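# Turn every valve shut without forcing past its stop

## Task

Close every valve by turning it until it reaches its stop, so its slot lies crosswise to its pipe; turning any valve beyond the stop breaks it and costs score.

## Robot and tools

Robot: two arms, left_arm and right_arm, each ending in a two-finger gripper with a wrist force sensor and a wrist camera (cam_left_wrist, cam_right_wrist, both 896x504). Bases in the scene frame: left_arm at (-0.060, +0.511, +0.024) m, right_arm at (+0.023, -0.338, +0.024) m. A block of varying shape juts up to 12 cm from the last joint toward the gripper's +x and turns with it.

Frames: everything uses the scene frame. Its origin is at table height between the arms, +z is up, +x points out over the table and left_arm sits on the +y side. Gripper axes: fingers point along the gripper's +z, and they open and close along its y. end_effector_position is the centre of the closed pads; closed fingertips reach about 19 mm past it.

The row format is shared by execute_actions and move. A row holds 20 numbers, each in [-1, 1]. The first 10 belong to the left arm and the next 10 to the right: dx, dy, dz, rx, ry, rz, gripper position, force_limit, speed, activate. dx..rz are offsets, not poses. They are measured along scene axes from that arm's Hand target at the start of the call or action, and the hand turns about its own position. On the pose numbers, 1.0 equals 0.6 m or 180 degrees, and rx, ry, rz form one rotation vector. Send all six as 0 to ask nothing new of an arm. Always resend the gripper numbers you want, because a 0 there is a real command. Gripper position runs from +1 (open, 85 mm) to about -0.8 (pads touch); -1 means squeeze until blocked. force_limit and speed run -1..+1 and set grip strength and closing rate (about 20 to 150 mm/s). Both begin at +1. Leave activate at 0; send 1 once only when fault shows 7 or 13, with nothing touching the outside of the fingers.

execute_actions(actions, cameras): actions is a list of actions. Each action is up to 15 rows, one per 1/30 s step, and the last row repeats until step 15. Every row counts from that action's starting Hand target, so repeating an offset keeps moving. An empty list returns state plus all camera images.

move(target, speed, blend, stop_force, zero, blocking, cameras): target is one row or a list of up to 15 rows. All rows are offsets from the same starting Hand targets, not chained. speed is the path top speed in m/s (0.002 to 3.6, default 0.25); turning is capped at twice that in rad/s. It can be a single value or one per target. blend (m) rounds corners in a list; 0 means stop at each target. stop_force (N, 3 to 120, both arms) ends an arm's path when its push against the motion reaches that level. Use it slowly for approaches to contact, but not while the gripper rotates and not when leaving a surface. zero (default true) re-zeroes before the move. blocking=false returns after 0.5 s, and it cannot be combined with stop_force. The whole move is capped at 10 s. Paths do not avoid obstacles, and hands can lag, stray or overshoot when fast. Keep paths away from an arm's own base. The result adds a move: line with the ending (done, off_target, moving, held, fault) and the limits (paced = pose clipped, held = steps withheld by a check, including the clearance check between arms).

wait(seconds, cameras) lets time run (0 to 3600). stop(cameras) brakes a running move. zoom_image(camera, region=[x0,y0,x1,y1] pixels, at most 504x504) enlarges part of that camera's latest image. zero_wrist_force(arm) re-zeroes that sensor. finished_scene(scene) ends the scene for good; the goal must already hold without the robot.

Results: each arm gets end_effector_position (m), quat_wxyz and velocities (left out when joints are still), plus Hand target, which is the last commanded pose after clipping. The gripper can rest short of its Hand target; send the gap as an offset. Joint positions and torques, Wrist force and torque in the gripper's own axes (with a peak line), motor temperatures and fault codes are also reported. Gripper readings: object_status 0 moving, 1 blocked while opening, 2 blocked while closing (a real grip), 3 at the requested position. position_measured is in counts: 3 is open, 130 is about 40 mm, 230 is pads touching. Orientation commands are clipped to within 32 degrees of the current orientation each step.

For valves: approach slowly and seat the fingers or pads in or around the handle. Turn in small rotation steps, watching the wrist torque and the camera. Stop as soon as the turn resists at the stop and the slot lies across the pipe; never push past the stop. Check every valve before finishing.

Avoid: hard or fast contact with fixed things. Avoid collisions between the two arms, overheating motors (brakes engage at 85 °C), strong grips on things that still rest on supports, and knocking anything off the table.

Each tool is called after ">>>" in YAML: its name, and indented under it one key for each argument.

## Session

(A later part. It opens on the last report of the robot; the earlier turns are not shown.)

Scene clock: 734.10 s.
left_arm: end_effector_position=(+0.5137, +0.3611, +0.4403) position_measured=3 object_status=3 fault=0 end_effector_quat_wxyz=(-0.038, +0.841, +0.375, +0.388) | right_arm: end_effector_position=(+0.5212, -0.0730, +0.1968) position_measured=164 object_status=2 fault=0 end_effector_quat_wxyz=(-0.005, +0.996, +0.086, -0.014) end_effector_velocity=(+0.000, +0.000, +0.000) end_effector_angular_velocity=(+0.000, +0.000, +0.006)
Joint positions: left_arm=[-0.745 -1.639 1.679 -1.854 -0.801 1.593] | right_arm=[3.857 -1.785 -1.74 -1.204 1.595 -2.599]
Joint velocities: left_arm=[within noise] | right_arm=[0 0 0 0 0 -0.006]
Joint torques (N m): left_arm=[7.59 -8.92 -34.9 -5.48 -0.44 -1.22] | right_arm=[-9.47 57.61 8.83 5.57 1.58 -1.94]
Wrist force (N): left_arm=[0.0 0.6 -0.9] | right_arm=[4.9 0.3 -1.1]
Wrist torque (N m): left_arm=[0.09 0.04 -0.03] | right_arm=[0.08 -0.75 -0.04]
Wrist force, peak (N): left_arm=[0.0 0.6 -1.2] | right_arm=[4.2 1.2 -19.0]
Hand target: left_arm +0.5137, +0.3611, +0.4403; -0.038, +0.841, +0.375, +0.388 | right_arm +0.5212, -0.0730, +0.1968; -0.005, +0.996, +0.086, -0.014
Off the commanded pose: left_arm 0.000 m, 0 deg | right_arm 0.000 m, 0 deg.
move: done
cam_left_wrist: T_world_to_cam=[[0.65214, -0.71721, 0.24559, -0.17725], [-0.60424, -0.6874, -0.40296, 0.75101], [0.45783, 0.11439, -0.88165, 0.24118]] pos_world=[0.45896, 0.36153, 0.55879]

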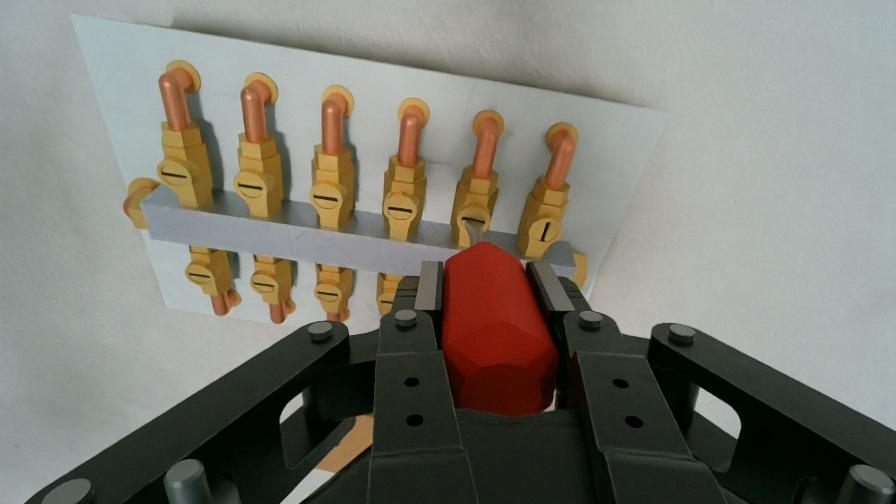

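>>> move:
  target: [0,0,0,0,0,0,1,1,1,0,0.0007,0.0002,0,0,0,0,-0.98,0.5,-1,0]
  speed: 0.02

>>> move:
  target: [0,0,0,0,0,0,1,1,1,0,0,0,-0.014,0,0,0,-0.98,0.5,-1,0]
  speed: 0.01
  stop_force: 12

>>> move:
  target:
    - [0,0,0,0,0,0,1,1,1,0,0,0,0,0,0,-0.022,-0.98,0.5,-1,0]
    - [0,0,0,0,0,0,1,1,1,0,0,0,0,0,0,0.015,-0.98,0.5,-1,0]
    - [0,0,0,0,0,0,1,1,1,0,0,0,0,0,0,0,-0.98,0.5,-1,0]
  speed: 0.06

>>> move:
  target: [0,0,0,0,0,0,1,1,1,0,0,0,-0.014,0,0,0,-0.98,0.5,-1,0]
  speed: 0.01
  stop_force: 9
  cameras: ["cam_left_wrist"]

>>> zoom_image:
  camera: "cam_left_wrist"
  region: [450, 190, 500, 240]

Scene clock: 736.83 s.
left_arm: end_effector_position=(+0.5137, +0.3611, +0.4403) position_measured=3 object_status=3 fault=0 end_effector_quat_wxyz=(-0.038, +0.841, +0.375, +0.388) | right_arm: end_effector_position=(+0.5216, -0.0729, +0.1969) position_measured=164 object_status=2 fault=0 end_effector_quat_wxyz=(-0.005, +0.996, +0.086, -0.014)
Joint positions: left_arm=[-0.745 -1.639 1.679 -1.854 -0.801 1.593] | right_arm=[3.856 -1.786 -1.739 -1.204 1.595 -2.599]
Joint torques (N m): left_arm=[7.2 -9.37 -35.16 -5.44 -0.52 -1.19] | right_arm=[-10.72 14.87 38.75 0.39 -1.95 -0.93]
Wrist force (N): left_arm=[0.0 0.5 -0.8] | right_arm=[4.8 0.5 -0.9]
Wrist torque (N m): left_arm=[0.08 0.03 -0.03] | right_arm=[0.11 -0.74 -0.05]
Wrist force, peak (N): left_arm=[-0.1 1.1 -1.0] | right_arm=[5.0 0.7 -1.2]
Hand target: left_arm +0.5137, +0.3611, +0.4403; -0.038, +0.841, +0.375, +0.388 | right_arm +0.5216, -0.0729, +0.1968; -0.005, +0.996, +0.086, -0.014
Off the commanded pose: left_arm 0.000 m, 0 deg | right_arm 0.000 m, 0 deg.
move: done

Scene clock: 738.27 s.
left_arm: end_effector_position=(+0.5137, +0.3611, +0.4403) position_measured=3 object_status=3 fault=0 end_effector_quat_wxyz=(-0.038, +0.841, +0.375, +0.388) | right_arm: end_effector_position=(+0.5217, -0.0728, +0.1947) position_measured=164 object_status=2 fault=0 end_effector_quat_wxyz=(-0.005, +0.996, +0.086, -0.013)
Joint positions: left_arm=[-0.745 -1.639 1.679 -1.854 -0.801 1.593] | right_arm=[3.856 -1.788 -1.742 -1.198 1.595 -2.599]
Joint torques (N m): left_arm=[7.15 -8.88 -35.01 -5.45 -0.48 -1.24] | right_arm=[-10.78 50.28 33.55 -0.15 -1.83 0.16]
Wrist force (N): left_arm=[0.1 0.5 -1.0] | right_arm=[3.4 0.1 -11.5]
Wrist torque (N m): left_arm=[0.08 0.02 -0.03] | right_arm=[0.08 -0.87 0.07]
Wrist force, peak (N): left_arm=[-0.1 0.7 -1.3] | right_arm=[2.1 3.0 -20.4]
Hand target: left_arm +0.5137, +0.3611, +0.4403; -0.038, +0.841, +0.375, +0.388 | right_arm +0.5217, -0.0728, +0.1947; -0.005, +0.996, +0.086, -0.013 (not the last commanded pose)
Off the commanded pose: left_arm 0.000 m, 0 deg | right_arm 0.006 m, 0 deg.
move: contact (right_arm)

Scene clock: 740.77 s.
left_arm: end_effector_position=(+0.5137, +0.3611, +0.4403) position_measured=3 object_status=3 fault=0 end_effector_quat_wxyz=(-0.038, +0.841, +0.375, +0.388) | right_arm: end_effector_position=(+0.5217, -0.0728, +0.1947) position_measured=164 object_status=2 fault=0 end_effector_quat_wxyz=(-0.005, +0.996, +0.086, -0.013)
Joint positions: left_arm=[-0.745 -1.639 1.679 -1.854 -0.801 1.593] | right_arm=[3.856 -1.788 -1.742 -1.198 1.595 -2.599]
Joint torques (N m): left_arm=[7.39 -8.55 -35.16 -5.43 -0.57 -1.18] | right_arm=[-11.48 53.77 5.91 4.63 1.45 -1.92]
Wrist force (N): left_arm=[0.0 0.7 -0.9] | right_arm=[4.1 0.6 -6.9]
Wrist torque (N m): left_arm=[0.12 0.03 -0.03] | right_arm=[0.09 -0.72 0.19]
Wrist force, peak (N): left_arm=[0.5 0.6 -1.3] | right_arm=[3.1 0.5 -11.8]
Hand target: left_arm +0.5137, +0.3611, +0.4403; -0.038, +0.841, +0.375, +0.388 | right_arm +0.5217, -0.0728, +0.1947; -0.005, +0.996, +0.086, -0.013
Off the commanded pose: left_arm 0.000 m, 0 deg | right_arm 0.000 m, 0 deg.
move: done

Scene clock: 741.93 s.
left_arm: end_effector_position=(+0.5137, +0.3611, +0.4403) position_measured=3 object_status=3 fault=0 end_effector_quat_wxyz=(-0.038, +0.841, +0.375, +0.388) | right_arm: end_effector_position=(+0.5217, -0.0728, +0.1944) position_measured=164 object_status=2 fault=0 end_effector_quat_wxyz=(-0.005, +0.996, +0.086, -0.013)
Joint positions: left_arm=[-0.745 -1.639 1.679 -1.854 -0.801 1.593] | right_arm=[3.856 -1.788 -1.743 -1.197 1.595 -2.599]
Joint torques (N m): left_arm=[7.26 -8.98 -35.05 -5.46 -0.46 -1.19] | right_arm=[-9.57 44.6 31.82 -0.2 1.29 -1.52]
Wrist force (N): left_arm=[0.0 0.6 -1.1] | right_arm=[2.0 0.6 -15.9]
Wrist torque (N m): left_arm=[0.10 0.03 -0.03] | right_arm=[0.10 -0.92 0.19]
Wrist force, peak (N): left_arm=[-0.3 0.5 -1.2] | right_arm=[-0.3 2.0 -23.5]
Hand target: left_arm +0.5137, +0.3611, +0.4403; -0.038, +0.841, +0.375, +0.388 | right_arm +0.5217, -0.0728, +0.1944; -0.005, +0.996, +0.086, -0.013 (not the last commanded pose)
Off the commanded pose: left_arm 0.000 m, 0 deg | right_arm 0.008 m, 0 deg.
move: contact (right_arm)
cam_left_wrist: T_world_to_cam=[[0.65214, -0.71721, 0.24559, -0.17725], [-0.60424, -0.6874, -0.40296, 0.75101], [0.45783, 0.11439, -0.88165, 0.24118]] pos_world=[0.45896, 0.36153, 0.55879]

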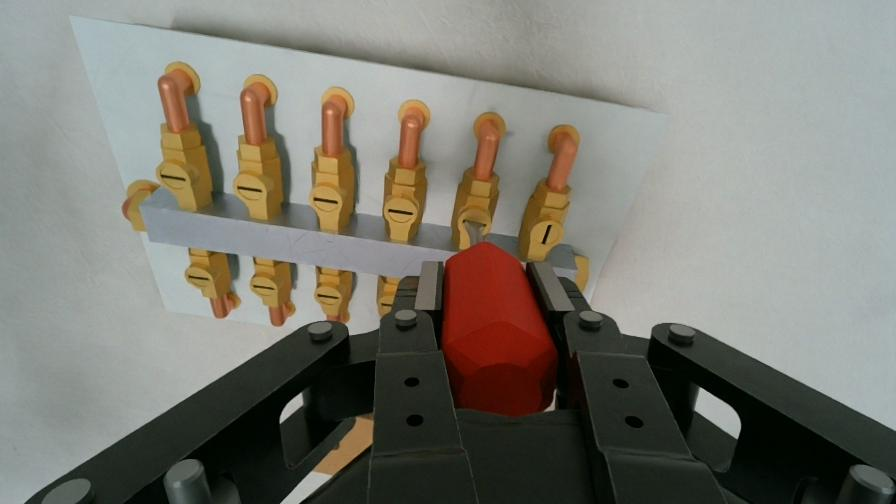

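Scaled by 10.080 from the camera's image (finer frame: 1280x720).

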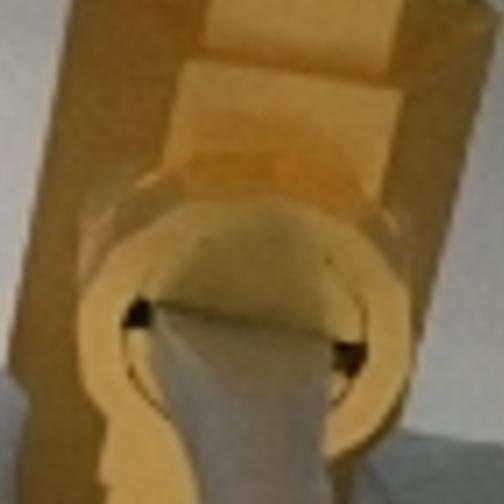

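>>> move:
  target: [0,0,0,0,0,0,1,1,1,0,-0.0001,0.0005,0.0003,0,0,0.0333,-0.98,0.5,-1,0]
  speed: 0.08
  cameras: ["cam_left_wrist"]

>>> zoom_image:
  camera: "cam_left_wrist"
  region: [450, 190, 500, 240]

Scene clock: 743.70 s.
left_arm: end_effector_position=(+0.5137, +0.3611, +0.4403) position_measured=3 object_status=3 fault=0 end_effector_quat_wxyz=(-0.038, +0.841, +0.375, +0.388) | right_arm: end_effector_position=(+0.5216, -0.0725, +0.1946) position_measured=164 object_status=2 fault=0 end_effector_quat_wxyz=(-0.004, +0.990, +0.138, -0.014)
Joint positions: left_arm=[-0.745 -1.639 1.679 -1.854 -0.801 1.593] | right_arm=[3.858 -1.789 -1.741 -1.201 1.593 -2.702]
Joint torques (N m): left_arm=[7.23 -8.81 -34.95 -5.43 -0.44 -1.15] | right_arm=[14.94 12.73 31.6 0.27 -1.07 1.55]
Wrist force (N): left_arm=[0.1 0.5 -0.9] | right_arm=[4.8 -1.1 -8.0]
Wrist torque (N m): left_arm=[0.08 0.02 -0.03] | right_arm=[0.10 -0.62 1.00]
Wrist force, peak (N): left_arm=[0.0 0.8 -1.2] | right_arm=[2.0 0.6 -15.9]
Hand target: left_arm +0.5137, +0.3611, +0.4403; -0.038, +0.841, +0.375, +0.388 | right_arm +0.5216, -0.0725, +0.1946; -0.004, +0.990, +0.138, -0.014
Off the commanded pose: left_arm 0.000 m, 0 deg | right_arm 0.000 m, 0 deg.
move: done
cam_left_wrist: T_world_to_cam=[[0.65214, -0.71721, 0.24559, -0.17725], [-0.60424, -0.6874, -0.40296, 0.75101], [0.45783, 0.11439, -0.88165, 0.24118]] pos_world=[0.45896, 0.36153, 0.55879]

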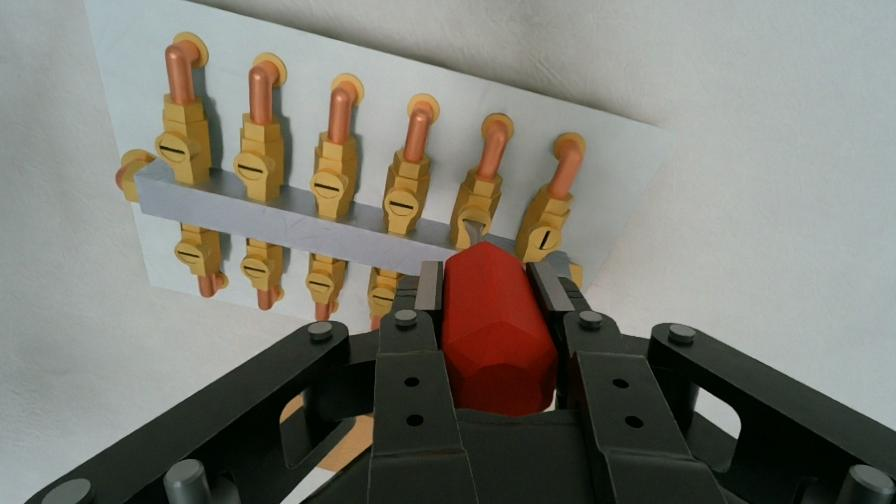

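Scaled by 10.080 from the camera's image (finer frame: 1280x720).

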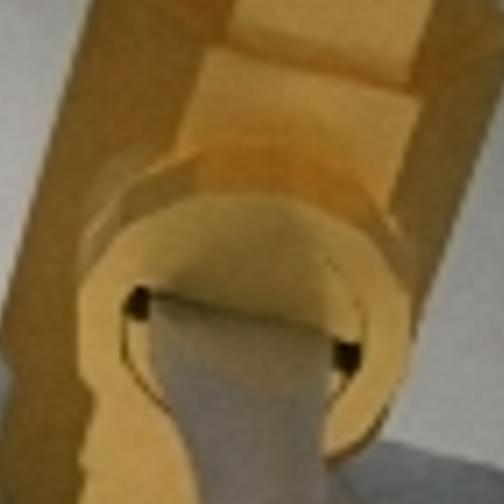

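Engaged, turning. Steps to the stop.

>>> move:
  target: [0,0,0,0,0,0,1,1,1,0,0,0.0001,0,0,0,0.0083,-0.98,0.5,-1,0]
  speed: 0.08

>>> move:
  target: [0,0,0,0,0,0,1,1,1,0,0,0.0001,0,0,0,0.0083,-0.98,0.5,-1,0]
  speed: 0.08

Scene clock: 744.63 s.
left_arm: end_effector_position=(+0.5137, +0.3611, +0.4403) position_measured=3 object_status=3 fault=0 end_effector_quat_wxyz=(-0.038, +0.841, +0.375, +0.388) | right_arm: end_effector_position=(+0.5216, -0.0724, +0.1946) position_measured=164 object_status=2 fault=0 end_effector_quat_wxyz=(-0.004, +0.988, +0.151, -0.014)
Joint positions: left_arm=[-0.745 -1.639 1.679 -1.854 -0.801 1.593] | right_arm=[3.858 -1.789 -1.74 -1.201 1.592 -2.728]
Joint torques (N m): left_arm=[7 -9.11 -35.18 -5.53 -0.53 -1.13] | right_arm=[16.62 12.96 33.99 -0.24 -1.63 1.61]
Wrist force (N): left_arm=[0.0 0.5 -0.8] | right_arm=[5.1 0.8 -9.3]
Wrist torque (N m): left_arm=[0.08 0.04 -0.03] | right_arm=[-0.14 -0.53 1.00]
Wrist force, peak (N): left_arm=[0.0 0.7 -1.4] | right_arm=[5.3 1.0 -9.6]
Hand target: left_arm +0.5137, +0.3611, +0.4403; -0.038, +0.841, +0.375, +0.388 | right_arm +0.5216, -0.0724, +0.1946; -0.004, +0.988, +0.151, -0.014
Off the commanded pose: left_arm 0.000 m, 0 deg | right_arm 0.000 m, 0 deg.
move: done

Scene clock: 745.13 s.
left_arm: end_effector_position=(+0.5137, +0.3611, +0.4403) position_measured=3 object_status=3 fault=0 end_effector_quat_wxyz=(-0.038, +0.841, +0.375, +0.388) | right_arm: end_effector_position=(+0.5216, -0.0724, +0.1946) position_measured=164 object_status=2 fault=0 end_effector_quat_wxyz=(-0.004, +0.986, +0.164, -0.014)
Joint positions: left_arm=[-0.745 -1.639 1.679 -1.854 -0.801 1.593] | right_arm=[3.858 -1.789 -1.74 -1.202 1.592 -2.754]
Joint torques (N m): left_arm=[7.39 -8.61 -34.48 -5.52 -0.48 -1.18] | right_arm=[16.73 12.85 32.65 0.36 -0.83 1.11]
Wrist force (N): left_arm=[0.0 0.5 -0.9] | right_arm=[4.9 0.9 -9.1]
Wrist torque (N m): left_arm=[0.08 0.04 -0.03] | right_arm=[-0.16 -0.54 1.65]
Wrist force, peak (N): left_arm=[0.1 0.7 -1.0] | right_arm=[5.5 0.8 -9.7]
Hand target: left_arm +0.5137, +0.3611, +0.4403; -0.038, +0.841, +0.375, +0.388 | right_arm +0.5216, -0.0724, +0.1946; -0.004, +0.986, +0.164, -0.014
Off the commanded pose: left_arm 0.000 m, 0 deg | right_arm 0.000 m, 0 deg.
move: done

>>> move:
  target:
    - [0,0,0,0,0,0,1,1,1,0,0,0,0,0,0,-0.028,-0.98,0.5,-1,0]
    - [0,0,0,0,0,0,1,1,1,0,0,0,0.02,0,0,-0.03,-0.98,0.5,-1,0]
    - [0,0,0,0,0,0,1,1,1,0,-0.0045,-0.0627,0.02,0,0,-0.515,-0.98,0.5,-1,0]
    - [0,0,0,0,0,0,1,1,1,0,0.0035,-0.081,0.0083,0,0,-0.527,-0.98,0.5,-1,0]
  speed: [0.1,0.1,0.15,0.02]
  blend: [0,0.002,0,0]
  cameras: ["cam_left_wrist"]

>>> zoom_image:
  camera: "cam_left_wrist"
  region: [450, 190, 500, 240]

Scene clock: 753.37 s.
left_arm: end_effector_position=(+0.5137, +0.3611, +0.4403) position_measured=3 object_status=3 fault=0 end_effector_quat_wxyz=(-0.038, +0.841, +0.375, +0.388) | right_arm: end_effector_position=(+0.5237, -0.1211, +0.1995) position_measured=164 object_status=2 fault=0 end_effector_quat_wxyz=(-0.013, +0.788, -0.616, -0.006)
Joint positions: left_arm=[-0.745 -1.639 1.679 -1.854 -0.801 1.593] | right_arm=[3.787 -1.721 -1.82 -1.15 1.589 -1.169]
Joint torques (N m): left_arm=[6.96 -8.58 -34.68 -5.32 -0.47 -1.17] | right_arm=[2.96 17.64 14.22 4.33 -1.96 1.01]
Wrist force (N): left_arm=[0.3 0.9 -0.7] | right_arm=[4.6 0.8 -0.6]
Wrist torque (N m): left_arm=[0.15 0.00 -0.03] | right_arm=[0.16 -0.70 -0.05]
Wrist force, peak (N): left_arm=[0.1 1.1 -1.1] | right_arm=[3.1 2.2 -14.7]
Hand target: left_arm +0.5137, +0.3611, +0.4403; -0.038, +0.841, +0.375, +0.388 | right_arm +0.5237, -0.1210, +0.1996; -0.013, +0.788, -0.615, -0.006
Off the commanded pose: left_arm 0.000 m, 0 deg | right_arm 0.000 m, 0 deg.
move: done
cam_left_wrist: T_world_to_cam=[[0.65214, -0.71721, 0.24559, -0.17725], [-0.60424, -0.6874, -0.40296, 0.75101], [0.45783, 0.11439, -0.88165, 0.24118]] pos_world=[0.45896, 0.36153, 0.55879]

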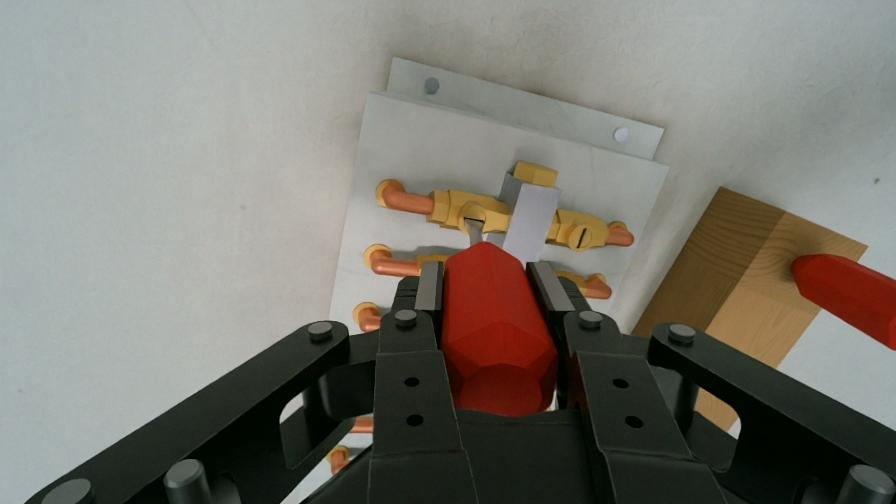

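Scaled by 10.080 from the camera's image (finer frame: 1280x720).

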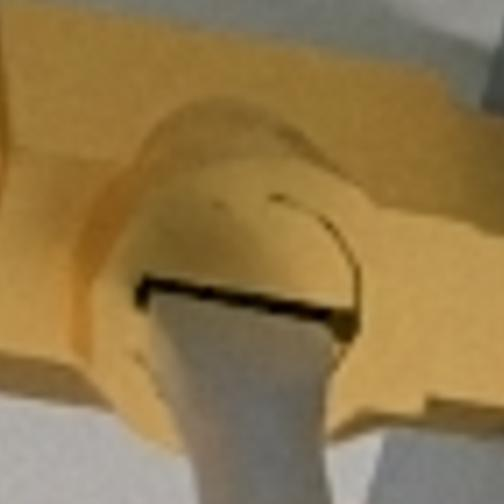

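>>> move:
  target: [0,0,0,0,0,0,1,1,1,0,0,0,-0.014,0,0,0,-0.98,0.5,-1,0]
  speed: 0.01
  stop_force: 12

>>> move:
  target:
    - [0,0,0,0,0,0,1,1,1,0,0,0,0,0,0,-0.022,-0.98,0.5,-1,0]
    - [0,0,0,0,0,0,1,1,1,0,0,0,0,0,0,0.022,-0.98,0.5,-1,0]
    - [0,0,0,0,0,0,1,1,1,0,0,0,0,0,0,0,-0.98,0.5,-1,0]
  speed: 0.06

>>> move:
  target: [0,0,0,0,0,0,1,1,1,0,0,0,-0.014,0,0,0,-0.98,0.5,-1,0]
  speed: 0.01
  stop_force: 9
  cameras: ["cam_left_wrist"]

>>> zoom_image:
  camera: "cam_left_wrist"
  region: [450, 190, 500, 240]

Scene clock: 755.93 s.
left_arm: end_effector_position=(+0.5137, +0.3611, +0.4403) position_measured=3 object_status=3 fault=0 end_effector_quat_wxyz=(-0.038, +0.841, +0.375, +0.388) | right_arm: end_effector_position=(+0.5237, -0.1210, +0.1944) position_measured=164 object_status=2 fault=0 end_effector_quat_wxyz=(-0.013, +0.788, -0.615, -0.006)
Joint positions: left_arm=[-0.745 -1.639 1.679 -1.854 -0.801 1.593] | right_arm=[3.787 -1.726 -1.828 -1.136 1.589 -1.169]
Joint torques (N m): left_arm=[7.37 -8.61 -35.22 -5.41 -0.48 -1.15] | right_arm=[15.15 46.09 33.17 -0.09 -1.34 -2.07]
Wrist force (N): left_arm=[0.0 0.6 -0.8] | right_arm=[5.1 1.9 -12.3]
Wrist torque (N m): left_arm=[0.10 0.03 -0.04] | right_arm=[-0.01 -0.64 -0.01]
Wrist force, peak (N): left_arm=[-0.2 0.6 -1.3] | right_arm=[6.0 6.4 -22.4]
Hand target: left_arm +0.5137, +0.3611, +0.4403; -0.038, +0.841, +0.375, +0.388 | right_arm +0.5237, -0.1210, +0.1944; -0.013, +0.788, -0.615, -0.006 (not the last commanded pose)
Off the commanded pose: left_arm 0.000 m, 0 deg | right_arm 0.003 m, 0 deg.
move: contact (right_arm)

Scene clock: 758.80 s.
left_arm: end_effector_position=(+0.5137, +0.3611, +0.4403) position_measured=3 object_status=3 fault=0 end_effector_quat_wxyz=(-0.038, +0.841, +0.375, +0.388) | right_arm: end_effector_position=(+0.5237, -0.1210, +0.1943) position_measured=164 object_status=2 fault=0 end_effector_quat_wxyz=(-0.013, +0.788, -0.615, -0.006) end_effector_velocity=(+0.000, +0.000, +0.000) end_effector_angular_velocity=(+0.000, +0.001, +0.005)
Joint positions: left_arm=[-0.745 -1.639 1.679 -1.854 -0.801 1.593] | right_arm=[3.787 -1.726 -1.828 -1.136 1.589 -1.169]
Joint velocities: left_arm=[within noise] | right_arm=[0 0 0 0 0.001 -0.006]
Joint torques (N m): left_arm=[7.14 -8.58 -34.79 -5.48 -0.35 -1.21] | right_arm=[15.76 47.32 6.2 4.5 -1.73 -1.88]
Wrist force (N): left_arm=[-0.2 0.6 -1.1] | right_arm=[3.8 1.9 -10.6]
Wrist torque (N m): left_arm=[0.10 0.06 -0.03] | right_arm=[0.03 -0.76 -0.05]
Wrist force, peak (N): left_arm=[0.1 0.7 -1.2] | right_arm=[4.8 3.5 -14.2]
Hand target: left_arm +0.5137, +0.3611, +0.4403; -0.038, +0.841, +0.375, +0.388 | right_arm +0.5237, -0.1210, +0.1944; -0.013, +0.788, -0.615, -0.006
Off the commanded pose: left_arm 0.000 m, 0 deg | right_arm 0.000 m, 0 deg.
move: done

Scene clock: 759.97 s.
left_arm: end_effector_position=(+0.5137, +0.3611, +0.4403) position_measured=3 object_status=3 fault=0 end_effector_quat_wxyz=(-0.038, +0.841, +0.375, +0.388) | right_arm: end_effector_position=(+0.5237, -0.1210, +0.1941) position_measured=164 object_status=2 fault=0 end_effector_quat_wxyz=(-0.013, +0.788, -0.615, -0.006)
Joint positions: left_arm=[-0.745 -1.639 1.679 -1.854 -0.801 1.593] | right_arm=[3.787 -1.726 -1.829 -1.135 1.589 -1.169]
Joint torques (N m): left_arm=[7.58 -9.16 -34.81 -5.44 -0.46 -1.15] | right_arm=[15.8 39.9 30.17 -0.18 -1.43 -1.67]
Wrist force (N): left_arm=[-0.1 0.3 -1.0] | right_arm=[6.0 3.6 -18.8]
Wrist torque (N m): left_arm=[0.05 0.06 -0.03] | right_arm=[-0.09 -0.60 -0.04]
Wrist force, peak (N): left_arm=[0.2 0.7 -1.2] | right_arm=[6.8 7.9 -28.8]
Hand target: left_arm +0.5137, +0.3611, +0.4403; -0.038, +0.841, +0.375, +0.388 | right_arm +0.5237, -0.1210, +0.1941; -0.013, +0.788, -0.615, -0.006 (not the last commanded pose)
Off the commanded pose: left_arm 0.000 m, 0 deg | right_arm 0.008 m, 0 deg.
move: contact (right_arm)
cam_left_wrist: T_world_to_cam=[[0.65214, -0.71721, 0.24559, -0.17725], [-0.60424, -0.6874, -0.40296, 0.75101], [0.45783, 0.11439, -0.88165, 0.24118]] pos_world=[0.45896, 0.36153, 0.55879]

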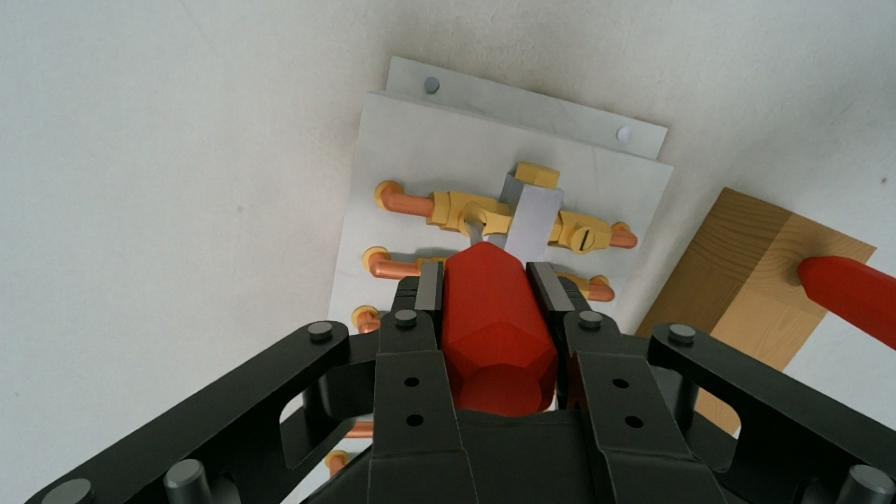

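Scaled by 10.080 from the camera's image (finer frame: 1280x720).

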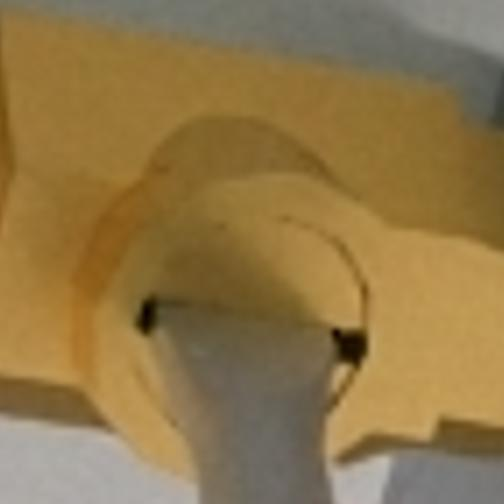

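>>> move:
  target: [0,0,0,0,0,0,1,1,1,0,-0.0044,0.0101,0.0004,0,0,0,-0.98,0.5,-1,0]
  speed: 0.03

>>> move:
  target:
    - [0,0,0,0,0,0,1,1,1,0,0.0017,0.0008,0,0,0,0.1222,-0.98,0.5,-1,0]
    - [0,0,0,0,0,0,1,1,1,0,0.0029,0.0022,0,0,0,0.2444,-0.98,0.5,-1,0]
  speed: 0.12
  blend: 0.01
  cameras: ["cam_left_wrist"]

>>> zoom_image:
  camera: "cam_left_wrist"
  region: [450, 190, 500, 240]

Scene clock: 761.40 s.
left_arm: end_effector_position=(+0.5137, +0.3611, +0.4403) position_measured=3 object_status=3 fault=0 end_effector_quat_wxyz=(-0.038, +0.841, +0.375, +0.388) | right_arm: end_effector_position=(+0.5210, -0.1148, +0.1943) position_measured=164 object_status=2 fault=0 end_effector_quat_wxyz=(-0.013, +0.788, -0.615, -0.006) end_effector_velocity=(+0.000, -0.001, +0.000) end_effector_angular_velocity=(+0.001, +0.001, +0.002)
Joint positions: left_arm=[-0.745 -1.639 1.679 -1.854 -0.801 1.593] | right_arm=[3.8 -1.726 -1.829 -1.135 1.589 -1.157]
Joint velocities: left_arm=[within noise] | right_arm=[-0.003 0.001 0 0 0.001 -0.005]
Joint torques (N m): left_arm=[7.36 -8.73 -35.39 -5.41 -0.53 -1.13] | right_arm=[-10.68 45.38 32.44 -0.28 -1.75 -2.09]
Wrist force (N): left_arm=[0.1 0.6 -0.8] | right_arm=[5.0 1.4 -11.8]
Wrist torque (N m): left_arm=[0.10 0.01 -0.02] | right_arm=[0.04 -0.67 -0.04]
Wrist force, peak (N): left_arm=[0.2 0.7 -1.1] | right_arm=[6.0 3.7 -18.9]
Hand target: left_arm +0.5137, +0.3611, +0.4403; -0.038, +0.841, +0.375, +0.388 | right_arm +0.5211, -0.1149, +0.1943; -0.013, +0.788, -0.615, -0.006
Off the commanded pose: left_arm 0.000 m, 0 deg | right_arm 0.000 m, 0 deg.
move: done

Scene clock: 765.03 s.
left_arm: end_effector_position=(+0.5137, +0.3611, +0.4403) position_measured=3 object_status=3 fault=0 end_effector_quat_wxyz=(-0.038, +0.841, +0.375, +0.388) | right_arm: end_effector_position=(+0.5228, -0.1136, +0.1943) position_measured=164 object_status=2 fault=0 end_effector_quat_wxyz=(-0.010, +0.961, -0.276, -0.011)
Joint positions: left_arm=[-0.745 -1.639 1.679 -1.854 -0.801 1.593] | right_arm=[3.794 -1.741 -1.805 -1.163 1.599 -1.93]
Joint torques (N m): left_arm=[7.23 -8.75 -35.01 -5.43 -0.46 -1.18] | right_arm=[-10.38 11.02 25.73 2.3 1.77 0.35]
Wrist force (N): left_arm=[0.0 0.5 -1.0] | right_arm=[0.8 5.9 -20.6]
Wrist torque (N m): left_arm=[0.08 0.03 -0.03] | right_arm=[-0.77 -0.99 0.82]
Wrist force, peak (N): left_arm=[0.0 0.7 -1.4] | right_arm=[0.9 5.9 -20.8]
Hand target: left_arm +0.5137, +0.3611, +0.4403; -0.038, +0.841, +0.375, +0.388 | right_arm +0.5228, -0.1136, +0.1943; -0.010, +0.961, -0.275, -0.011
Off the commanded pose: left_arm 0.000 m, 0 deg | right_arm 0.000 m, 0 deg.
move: done
cam_left_wrist: T_world_to_cam=[[0.65214, -0.71721, 0.24559, -0.17725], [-0.60424, -0.6874, -0.40296, 0.75101], [0.45783, 0.11439, -0.88165, 0.24118]] pos_world=[0.45896, 0.36153, 0.55879]

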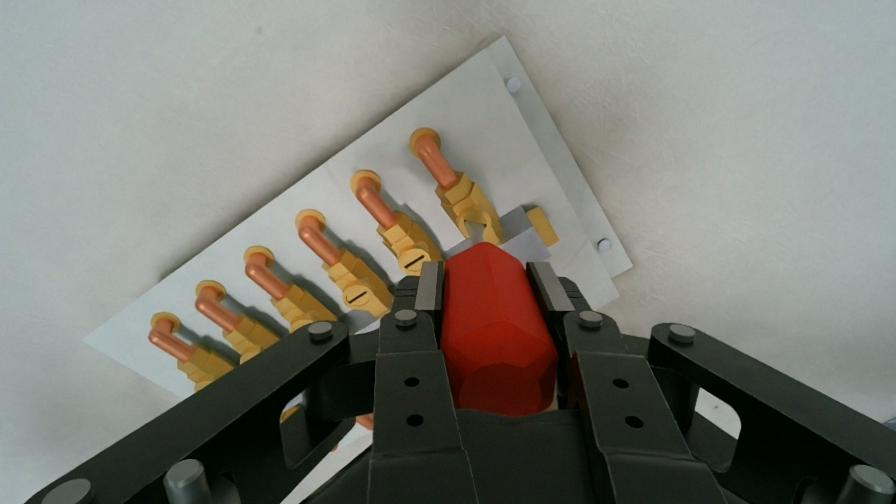

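Scaled by 10.080 from the camera's image (finer frame: 1280x720).

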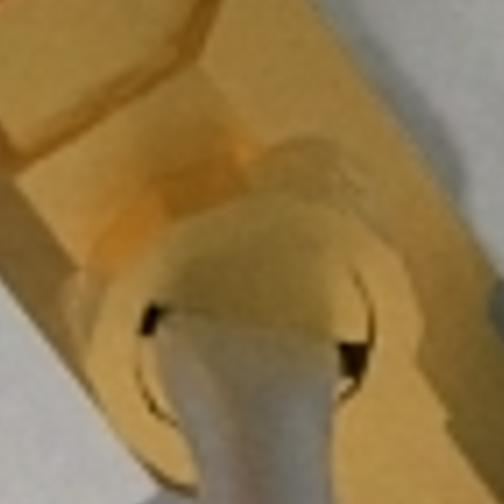

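>>> move:
  target: [0,0,0,0,0,0,1,1,1,0,0.0007,0.0017,0,0,0,0.1222,-0.98,0.5,-1,0]
  speed: 0.1
  cameras: ["cam_left_wrist"]

>>> zoom_image:
  camera: "cam_left_wrist"
  region: [450, 190, 500, 240]

Scene clock: 768.10 s.
left_arm: end_effector_position=(+0.5137, +0.3611, +0.4403) position_measured=3 object_status=3 fault=0 end_effector_quat_wxyz=(-0.038, +0.841, +0.375, +0.388) | right_arm: end_effector_position=(+0.5232, -0.1126, +0.1943) position_measured=164 object_status=2 fault=0 end_effector_quat_wxyz=(-0.007, +0.996, -0.087, -0.012)
Joint positions: left_arm=[-0.745 -1.639 1.679 -1.854 -0.801 1.593] | right_arm=[3.796 -1.748 -1.794 -1.178 1.598 -2.312]
Joint torques (N m): left_arm=[7.55 -8.76 -35.04 -5.46 -0.43 -1.14] | right_arm=[11.55 9.86 25.22 1.1 -0.58 0.74]
Wrist force (N): left_arm=[-0.3 0.4 -0.9] | right_arm=[1.5 1.4 -19.4]
Wrist torque (N m): left_arm=[0.07 0.08 -0.03] | right_arm=[-0.33 -0.93 0.91]
Wrist force, peak (N): left_arm=[0.3 0.6 -1.4] | right_arm=[1.0 6.0 -20.7]
Hand target: left_arm +0.5137, +0.3611, +0.4403; -0.038, +0.841, +0.375, +0.388 | right_arm +0.5232, -0.1126, +0.1943; -0.007, +0.996, -0.087, -0.012
Off the commanded pose: left_arm 0.000 m, 0 deg | right_arm 0.000 m, 0 deg.
move: done
cam_left_wrist: T_world_to_cam=[[0.65214, -0.71721, 0.24559, -0.17725], [-0.60424, -0.6874, -0.40296, 0.75101], [0.45783, 0.11439, -0.88165, 0.24118]] pos_world=[0.45896, 0.36153, 0.55879]

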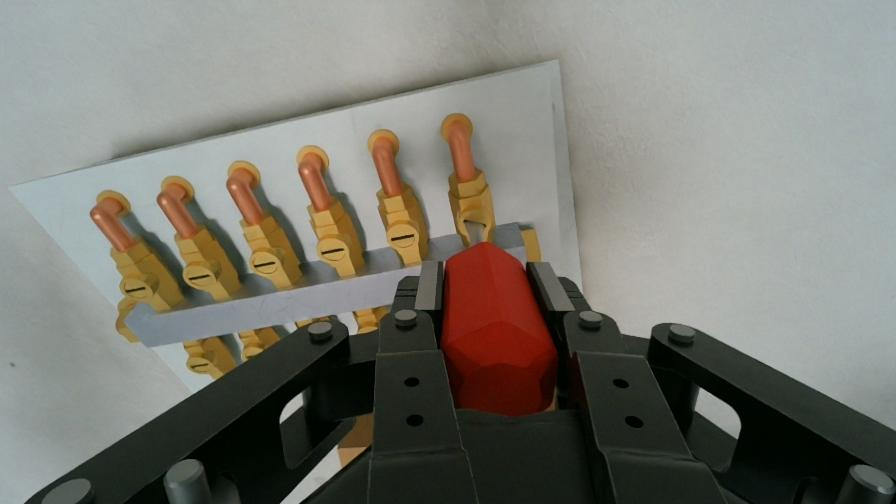

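Scaled by 10.080 from the camera's image (finer frame: 1280x720).

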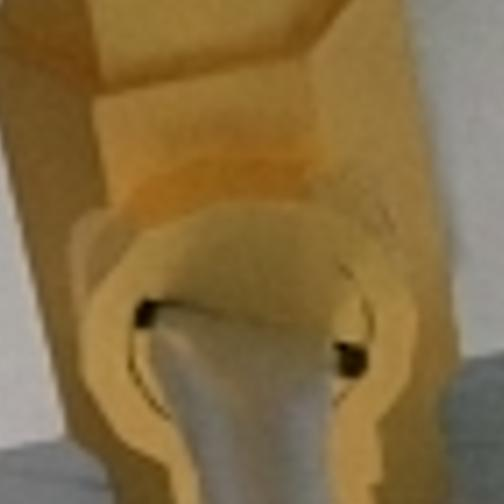

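>>> move:
  target: [0,0,0,0,0,0,1,1,1,0,0,0.0012,0,0,0,0.0778,-0.98,0.5,-1,0]
  speed: 0.08
  cameras: ["cam_left_wrist"]

>>> zoom_image:
  camera: "cam_left_wrist"
  region: [450, 190, 500, 240]

Scene clock: 770.57 s.
left_arm: end_effector_position=(+0.5137, +0.3611, +0.4403) position_measured=3 object_status=3 fault=0 end_effector_quat_wxyz=(-0.038, +0.841, +0.375, +0.388) | right_arm: end_effector_position=(+0.5232, -0.1119, +0.1943) position_measured=164 object_status=2 fault=0 end_effector_quat_wxyz=(-0.006, +0.999, +0.035, -0.013)
Joint positions: left_arm=[-0.745 -1.639 1.679 -1.854 -0.801 1.593] | right_arm=[3.798 -1.752 -1.788 -1.187 1.596 -2.554]
Joint torques (N m): left_arm=[7.47 -8.53 -34.81 -5.47 -0.44 -1.18] | right_arm=[15.6 7.38 25.02 -0.42 -0.98 1.47]
Wrist force (N): left_arm=[0.2 0.4 -1.0] | right_arm=[4.4 -0.7 -19.6]
Wrist torque (N m): left_arm=[0.06 0.00 -0.03] | right_arm=[-0.14 -0.75 1.06]
Wrist force, peak (N): left_arm=[-0.2 0.8 -1.3] | right_arm=[4.6 -0.4 -20.1]
Hand target: left_arm +0.5137, +0.3611, +0.4403; -0.038, +0.841, +0.375, +0.388 | right_arm +0.5232, -0.1118, +0.1943; -0.006, +0.999, +0.035, -0.013
Off the commanded pose: left_arm 0.000 m, 0 deg | right_arm 0.000 m, 0 deg.
move: done
cam_left_wrist: T_world_to_cam=[[0.65214, -0.71721, 0.24559, -0.17725], [-0.60424, -0.6874, -0.40296, 0.75101], [0.45783, 0.11439, -0.88165, 0.24118]] pos_world=[0.45896, 0.36153, 0.55879]

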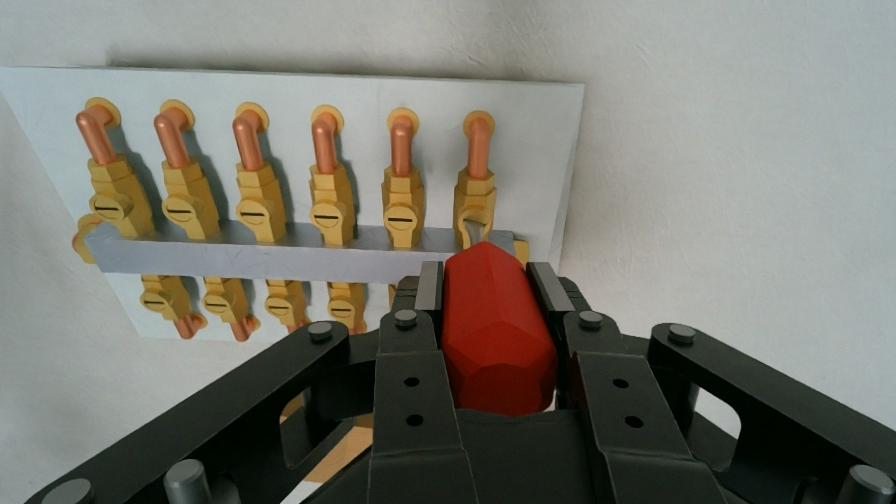

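Scaled by 10.080 from the camera's image (finer frame: 1280x720).

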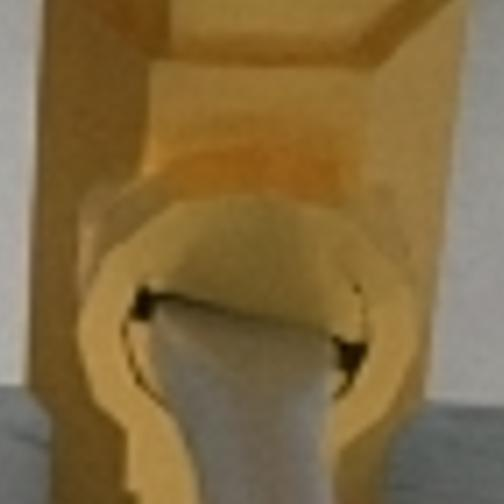

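>>> move:
  target:
    - [0,0,0,0,0,0,1,1,1,0,0.0004,0.0002,0,0,0,0,-0.98,0.5,-1,0]
    - [0,0,0,0,0,0,1,1,1,0,0.0002,0.0007,0,0,0,0.045,-0.98,0.5,-1,0]
  speed: 0.06
  cameras: ["cam_left_wrist"]

>>> zoom_image:
  camera: "cam_left_wrist"
  region: [450, 190, 500, 240]

Scene clock: 772.90 s.
left_arm: end_effector_position=(+0.5137, +0.3611, +0.4403) position_measured=3 object_status=3 fault=0 end_effector_quat_wxyz=(-0.038, +0.841, +0.375, +0.388) | right_arm: end_effector_position=(+0.5233, -0.1114, +0.1943) position_measured=164 object_status=2 fault=0 end_effector_quat_wxyz=(-0.005, +0.994, +0.106, -0.013) end_effector_velocity=(+0.000, +0.000, +0.001) end_effector_angular_velocity=(+0.000, -0.002, -0.007)
Joint positions: left_arm=[-0.745 -1.639 1.679 -1.854 -0.801 1.593] | right_arm=[3.8 -1.754 -1.785 -1.191 1.593 -2.694]
Joint velocities: left_arm=[within noise] | right_arm=[0 0.001 0 0 -0.002 0.007]
Joint torques (N m): left_arm=[7.23 -8.95 -34.85 -5.49 -0.37 -1.14] | right_arm=[16.38 5.5 25.64 -0.59 -1.31 1.44]
Wrist force (N): left_arm=[0.0 0.9 -1.1] | right_arm=[3.5 1.1 -23.1]
Wrist torque (N m): left_arm=[0.16 0.03 -0.03] | right_arm=[-0.34 -0.75 1.12]
Wrist force, peak (N): left_arm=[0.1 0.8 -1.2] | right_arm=[3.5 1.2 -23.1]
Hand target: left_arm +0.5137, +0.3611, +0.4403; -0.038, +0.841, +0.375, +0.388 | right_arm +0.5233, -0.1114, +0.1943; -0.005, +0.994, +0.106, -0.013
Off the commanded pose: left_arm 0.000 m, 0 deg | right_arm 0.000 m, 0 deg.
move: done
cam_left_wrist: T_world_to_cam=[[0.65214, -0.71721, 0.24559, -0.17725], [-0.60424, -0.6874, -0.40296, 0.75101], [0.45783, 0.11439, -0.88165, 0.24118]] pos_world=[0.45896, 0.36153, 0.55879]

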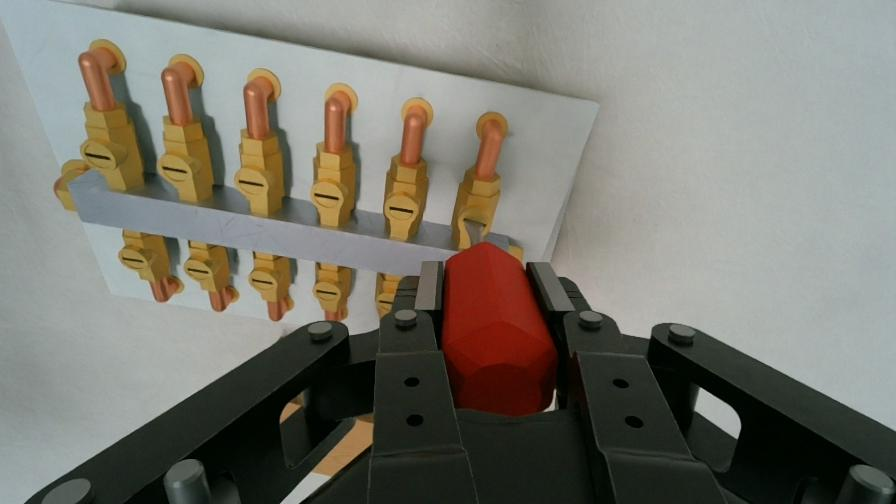

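Scaled by 10.080 from the camera's image (finer frame: 1280x720).

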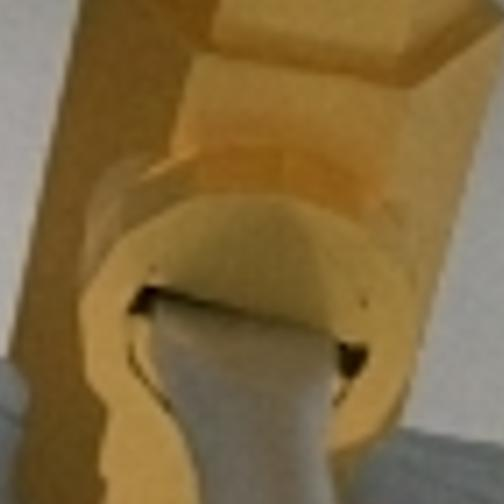

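>>> move:
  target:
    - [0,0,0,0,0,0,1,1,1,0,0,0,0,0,0,-0.022,-0.98,0.5,-1,0]
    - [0,0,0,0,0,0,1,1,1,0,0.0003,0.0001,0.0045,0,0,-0.028,-0.98,0.5,-1,0]
  speed: 0.05
  cameras: ["cam_left_wrist"]

>>> zoom_image:
  camera: "cam_left_wrist"
  region: [450, 190, 500, 240]

Scene clock: 776.90 s.
left_arm: end_effector_position=(+0.5137, +0.3611, +0.4403) position_measured=3 object_status=3 fault=0 end_effector_quat_wxyz=(-0.038, +0.841, +0.375, +0.388) | right_arm: end_effector_position=(+0.5235, -0.1114, +0.1970) position_measured=164 object_status=2 fault=0 end_effector_quat_wxyz=(-0.005, +0.998, +0.062, -0.013) end_effector_velocity=(+0.000, +0.000, +0.000) end_effector_angular_velocity=(+0.001, +0.000, +0.008)
Joint positions: left_arm=[-0.745 -1.639 1.679 -1.854 -0.801 1.593] | right_arm=[3.799 -1.751 -1.782 -1.196 1.595 -2.607]
Joint velocities: left_arm=[within noise] | right_arm=[0 0 0 0 0.001 -0.008]
Joint torques (N m): left_arm=[7.05 -8.56 -35.14 -5.46 -0.54 -1.16] | right_arm=[-9.33 50.73 30.42 4.07 1.55 -2.04]
Wrist force (N): left_arm=[0.4 0.9 -0.8] | right_arm=[5.2 0.7 -1.1]
Wrist torque (N m): left_arm=[0.14 -0.02 -0.03] | right_arm=[0.14 -0.80 -0.04]
Wrist force, peak (N): left_arm=[0.1 0.9 -1.2] | right_arm=[1.9 2.2 -27.7]
Hand target: left_arm +0.5137, +0.3611, +0.4403; -0.038, +0.841, +0.375, +0.388 | right_arm +0.5235, -0.1114, +0.1970; -0.006, +0.998, +0.062, -0.013
Off the commanded pose: left_arm 0.000 m, 0 deg | right_arm 0.000 m, 0 deg.
move: done
cam_left_wrist: T_world_to_cam=[[0.65214, -0.71721, 0.24559, -0.17725], [-0.60424, -0.6874, -0.40296, 0.75101], [0.45783, 0.11439, -0.88165, 0.24118]] pos_world=[0.45896, 0.36153, 0.55879]

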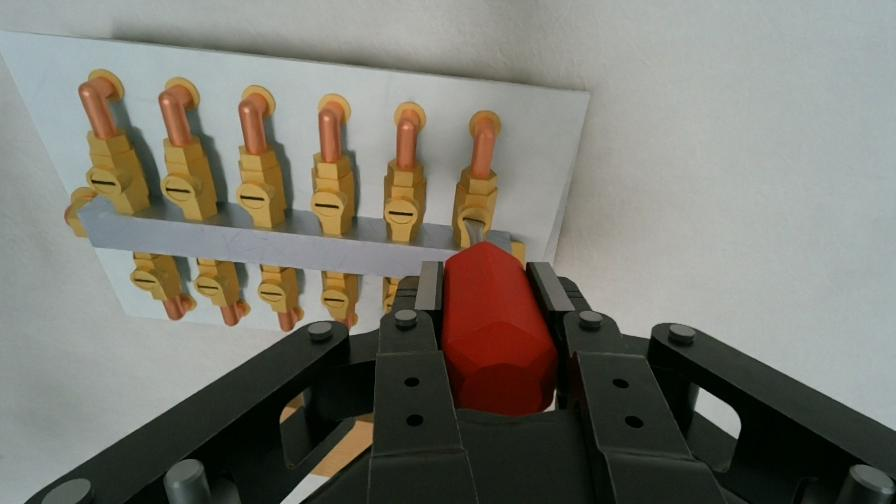

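Scaled by 10.080 from the camera's image (finer frame: 1280x720).

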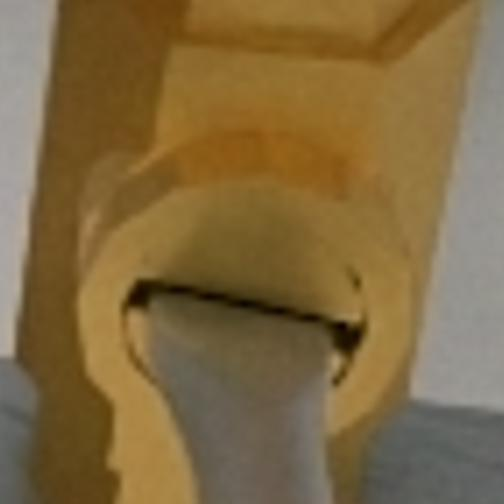

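>>> move:
  target: [0,0,0,0,0,0,1,1,1,0,0.0004,0.0001,0,0,0,0,-0.98,0.5,-1,0]
  speed: 0.02

>>> move:
  target: [0,0,0,0,0,0,1,1,1,0,0,0,-0.014,0,0,0,-0.98,0.5,-1,0]
  speed: 0.01
  stop_force: 12

>>> move:
  target:
    - [0,0,0,0,0,0,1,1,1,0,0,0,0,0,0,-0.022,-0.98,0.5,-1,0]
    - [0,0,0,0,0,0,1,1,1,0,0,0,0,0,0,0.015,-0.98,0.5,-1,0]
    - [0,0,0,0,0,0,1,1,1,0,0,0,0,0,0,0,-0.98,0.5,-1,0]
  speed: 0.06

>>> move:
  target: [0,0,0,0,0,0,1,1,1,0,0,0,-0.014,0,0,0,-0.98,0.5,-1,0]
  speed: 0.01
  stop_force: 9
  cameras: ["cam_left_wrist"]

>>> zoom_image:
  camera: "cam_left_wrist"
  region: [450, 190, 500, 240]

Scene clock: 778.90 s.
left_arm: end_effector_position=(+0.5137, +0.3611, +0.4403) position_measured=3 object_status=3 fault=0 end_effector_quat_wxyz=(-0.038, +0.841, +0.375, +0.388) | right_arm: end_effector_position=(+0.5238, -0.1113, +0.1971) position_measured=164 object_status=2 fault=0 end_effector_quat_wxyz=(-0.006, +0.998, +0.062, -0.013)
Joint positions: left_arm=[-0.745 -1.639 1.679 -1.854 -0.801 1.593] | right_arm=[3.799 -1.751 -1.781 -1.196 1.595 -2.607]
Joint torques (N m): left_arm=[7.42 -8.55 -34.89 -5.37 -0.44 -1.24] | right_arm=[-10.56 13.87 38.66 0.94 -1.97 -1.34]
Wrist force (N): left_arm=[0.0 0.4 -0.7] | right_arm=[4.9 0.4 -0.8]
Wrist torque (N m): left_arm=[0.06 0.03 -0.03] | right_arm=[0.10 -0.75 -0.04]
Wrist force, peak (N): left_arm=[0.0 0.7 -1.4] | right_arm=[5.4 0.4 -1.2]
Hand target: left_arm +0.5137, +0.3611, +0.4403; -0.038, +0.841, +0.375, +0.388 | right_arm +0.5238, -0.1113, +0.1970; -0.006, +0.998, +0.062, -0.013
Off the commanded pose: left_arm 0.000 m, 0 deg | right_arm 0.000 m, 0 deg.
move: done

Scene clock: 780.23 s.
left_arm: end_effector_position=(+0.5137, +0.3611, +0.4403) position_measured=3 object_status=3 fault=0 end_effector_quat_wxyz=(-0.038, +0.841, +0.375, +0.388) | right_arm: end_effector_position=(+0.5239, -0.1112, +0.1959) position_measured=164 object_status=2 fault=0 end_effector_quat_wxyz=(-0.006, +0.998, +0.062, -0.013)
Joint positions: left_arm=[-0.745 -1.639 1.679 -1.854 -0.801 1.593] | right_arm=[3.799 -1.752 -1.783 -1.192 1.595 -2.607]
Joint torques (N m): left_arm=[7.4 -8.57 -35.2 -5.45 -0.49 -1.13] | right_arm=[-10.43 47.5 32.55 0.13 -1.95 -1.13]
Wrist force (N): left_arm=[0.1 0.6 -1.2] | right_arm=[2.6 0.5 -12.2]
Wrist torque (N m): left_arm=[0.09 0.02 -0.03] | right_arm=[0.17 -0.95 -0.05]
Wrist force, peak (N): left_arm=[0.1 0.7 -1.2] | right_arm=[1.0 2.6 -22.9]
Hand target: left_arm +0.5137, +0.3611, +0.4403; -0.038, +0.841, +0.375, +0.388 | right_arm +0.5239, -0.1112, +0.1959; -0.006, +0.998, +0.062, -0.013 (not the last commanded pose)
Off the commanded pose: left_arm 0.000 m, 0 deg | right_arm 0.007 m, 0 deg.
move: contact (right_arm)

Scene clock: 782.73 s.
left_arm: end_effector_position=(+0.5137, +0.3611, +0.4403) position_measured=3 object_status=3 fault=0 end_effector_quat_wxyz=(-0.038, +0.841, +0.375, +0.388) | right_arm: end_effector_position=(+0.5239, -0.1112, +0.1958) position_measured=164 object_status=2 fault=0 end_effector_quat_wxyz=(-0.006, +0.998, +0.062, -0.013)
Joint positions: left_arm=[-0.745 -1.639 1.679 -1.854 -0.801 1.593] | right_arm=[3.799 -1.753 -1.783 -1.192 1.595 -2.607]
Joint torques (N m): left_arm=[7.74 -8.45 -35.17 -5.47 -0.52 -1.19] | right_arm=[-11.43 56.1 8.69 5.72 1.5 -1.97]
Wrist force (N): left_arm=[0.0 0.5 -0.9] | right_arm=[3.9 0.4 -0.6]
Wrist torque (N m): left_arm=[0.07 0.04 -0.03] | right_arm=[0.15 -0.90 -0.04]
Wrist force, peak (N): left_arm=[-0.1 0.9 -1.1] | right_arm=[0.8 2.1 -14.2]
Hand target: left_arm +0.5137, +0.3611, +0.4403; -0.038, +0.841, +0.375, +0.388 | right_arm +0.5239, -0.1112, +0.1959; -0.006, +0.998, +0.062, -0.013
Off the commanded pose: left_arm 0.000 m, 0 deg | right_arm 0.000 m, 0 deg.
move: done

Scene clock: 784.00 s.
left_arm: end_effector_position=(+0.5137, +0.3611, +0.4403) position_measured=3 object_status=3 fault=0 end_effector_quat_wxyz=(-0.038, +0.841, +0.375, +0.388) | right_arm: end_effector_position=(+0.5239, -0.1112, +0.1949) position_measured=164 object_status=2 fault=0 end_effector_quat_wxyz=(-0.006, +0.998, +0.062, -0.013)
Joint positions: left_arm=[-0.745 -1.639 1.679 -1.854 -0.801 1.593] | right_arm=[3.799 -1.753 -1.785 -1.189 1.595 -2.607]
Joint torques (N m): left_arm=[6.95 -8.47 -34.83 -5.4 -0.34 -1.12] | right_arm=[-10.82 51.4 37.09 0.4 1.09 -1.65]
Wrist force (N): left_arm=[0.0 0.6 -0.9] | right_arm=[2.6 0.0 -5.6]
Wrist torque (N m): left_arm=[0.09 0.03 -0.03] | right_arm=[0.12 -0.91 0.05]
Wrist force, peak (N): left_arm=[-0.4 0.8 -1.1] | right_arm=[0.7 2.7 -17.6]
Hand target: left_arm +0.5137, +0.3611, +0.4403; -0.038, +0.841, +0.375, +0.388 | right_arm +0.5239, -0.1112, +0.1949; -0.006, +0.998, +0.062, -0.013 (not the last commanded pose)
Off the commanded pose: left_arm 0.000 m, 0 deg | right_arm 0.007 m, 0 deg.
move: contact (right_arm)
cam_left_wrist: T_world_to_cam=[[0.65214, -0.71721, 0.24559, -0.17725], [-0.60424, -0.6874, -0.40296, 0.75101], [0.45783, 0.11439, -0.88165, 0.24118]] pos_world=[0.45896, 0.36153, 0.55879]

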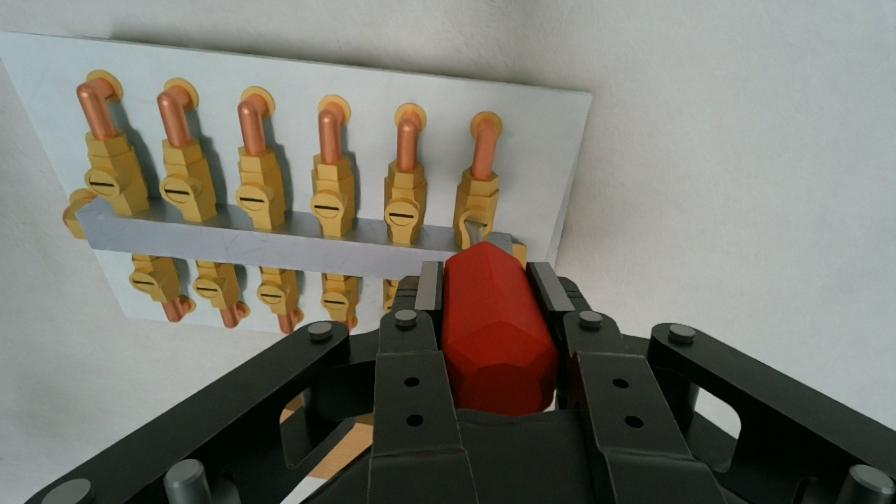

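Scaled by 10.080 from the camera's image (finer frame: 1280x720).

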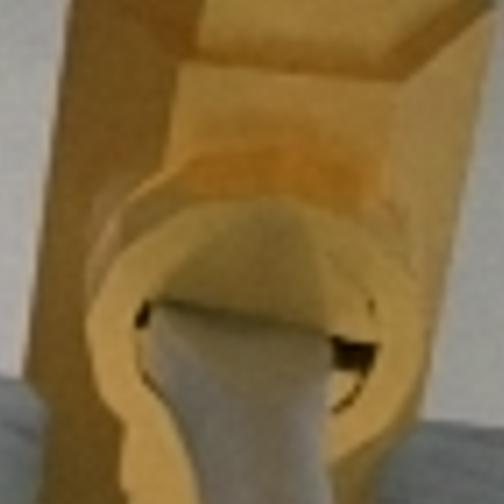

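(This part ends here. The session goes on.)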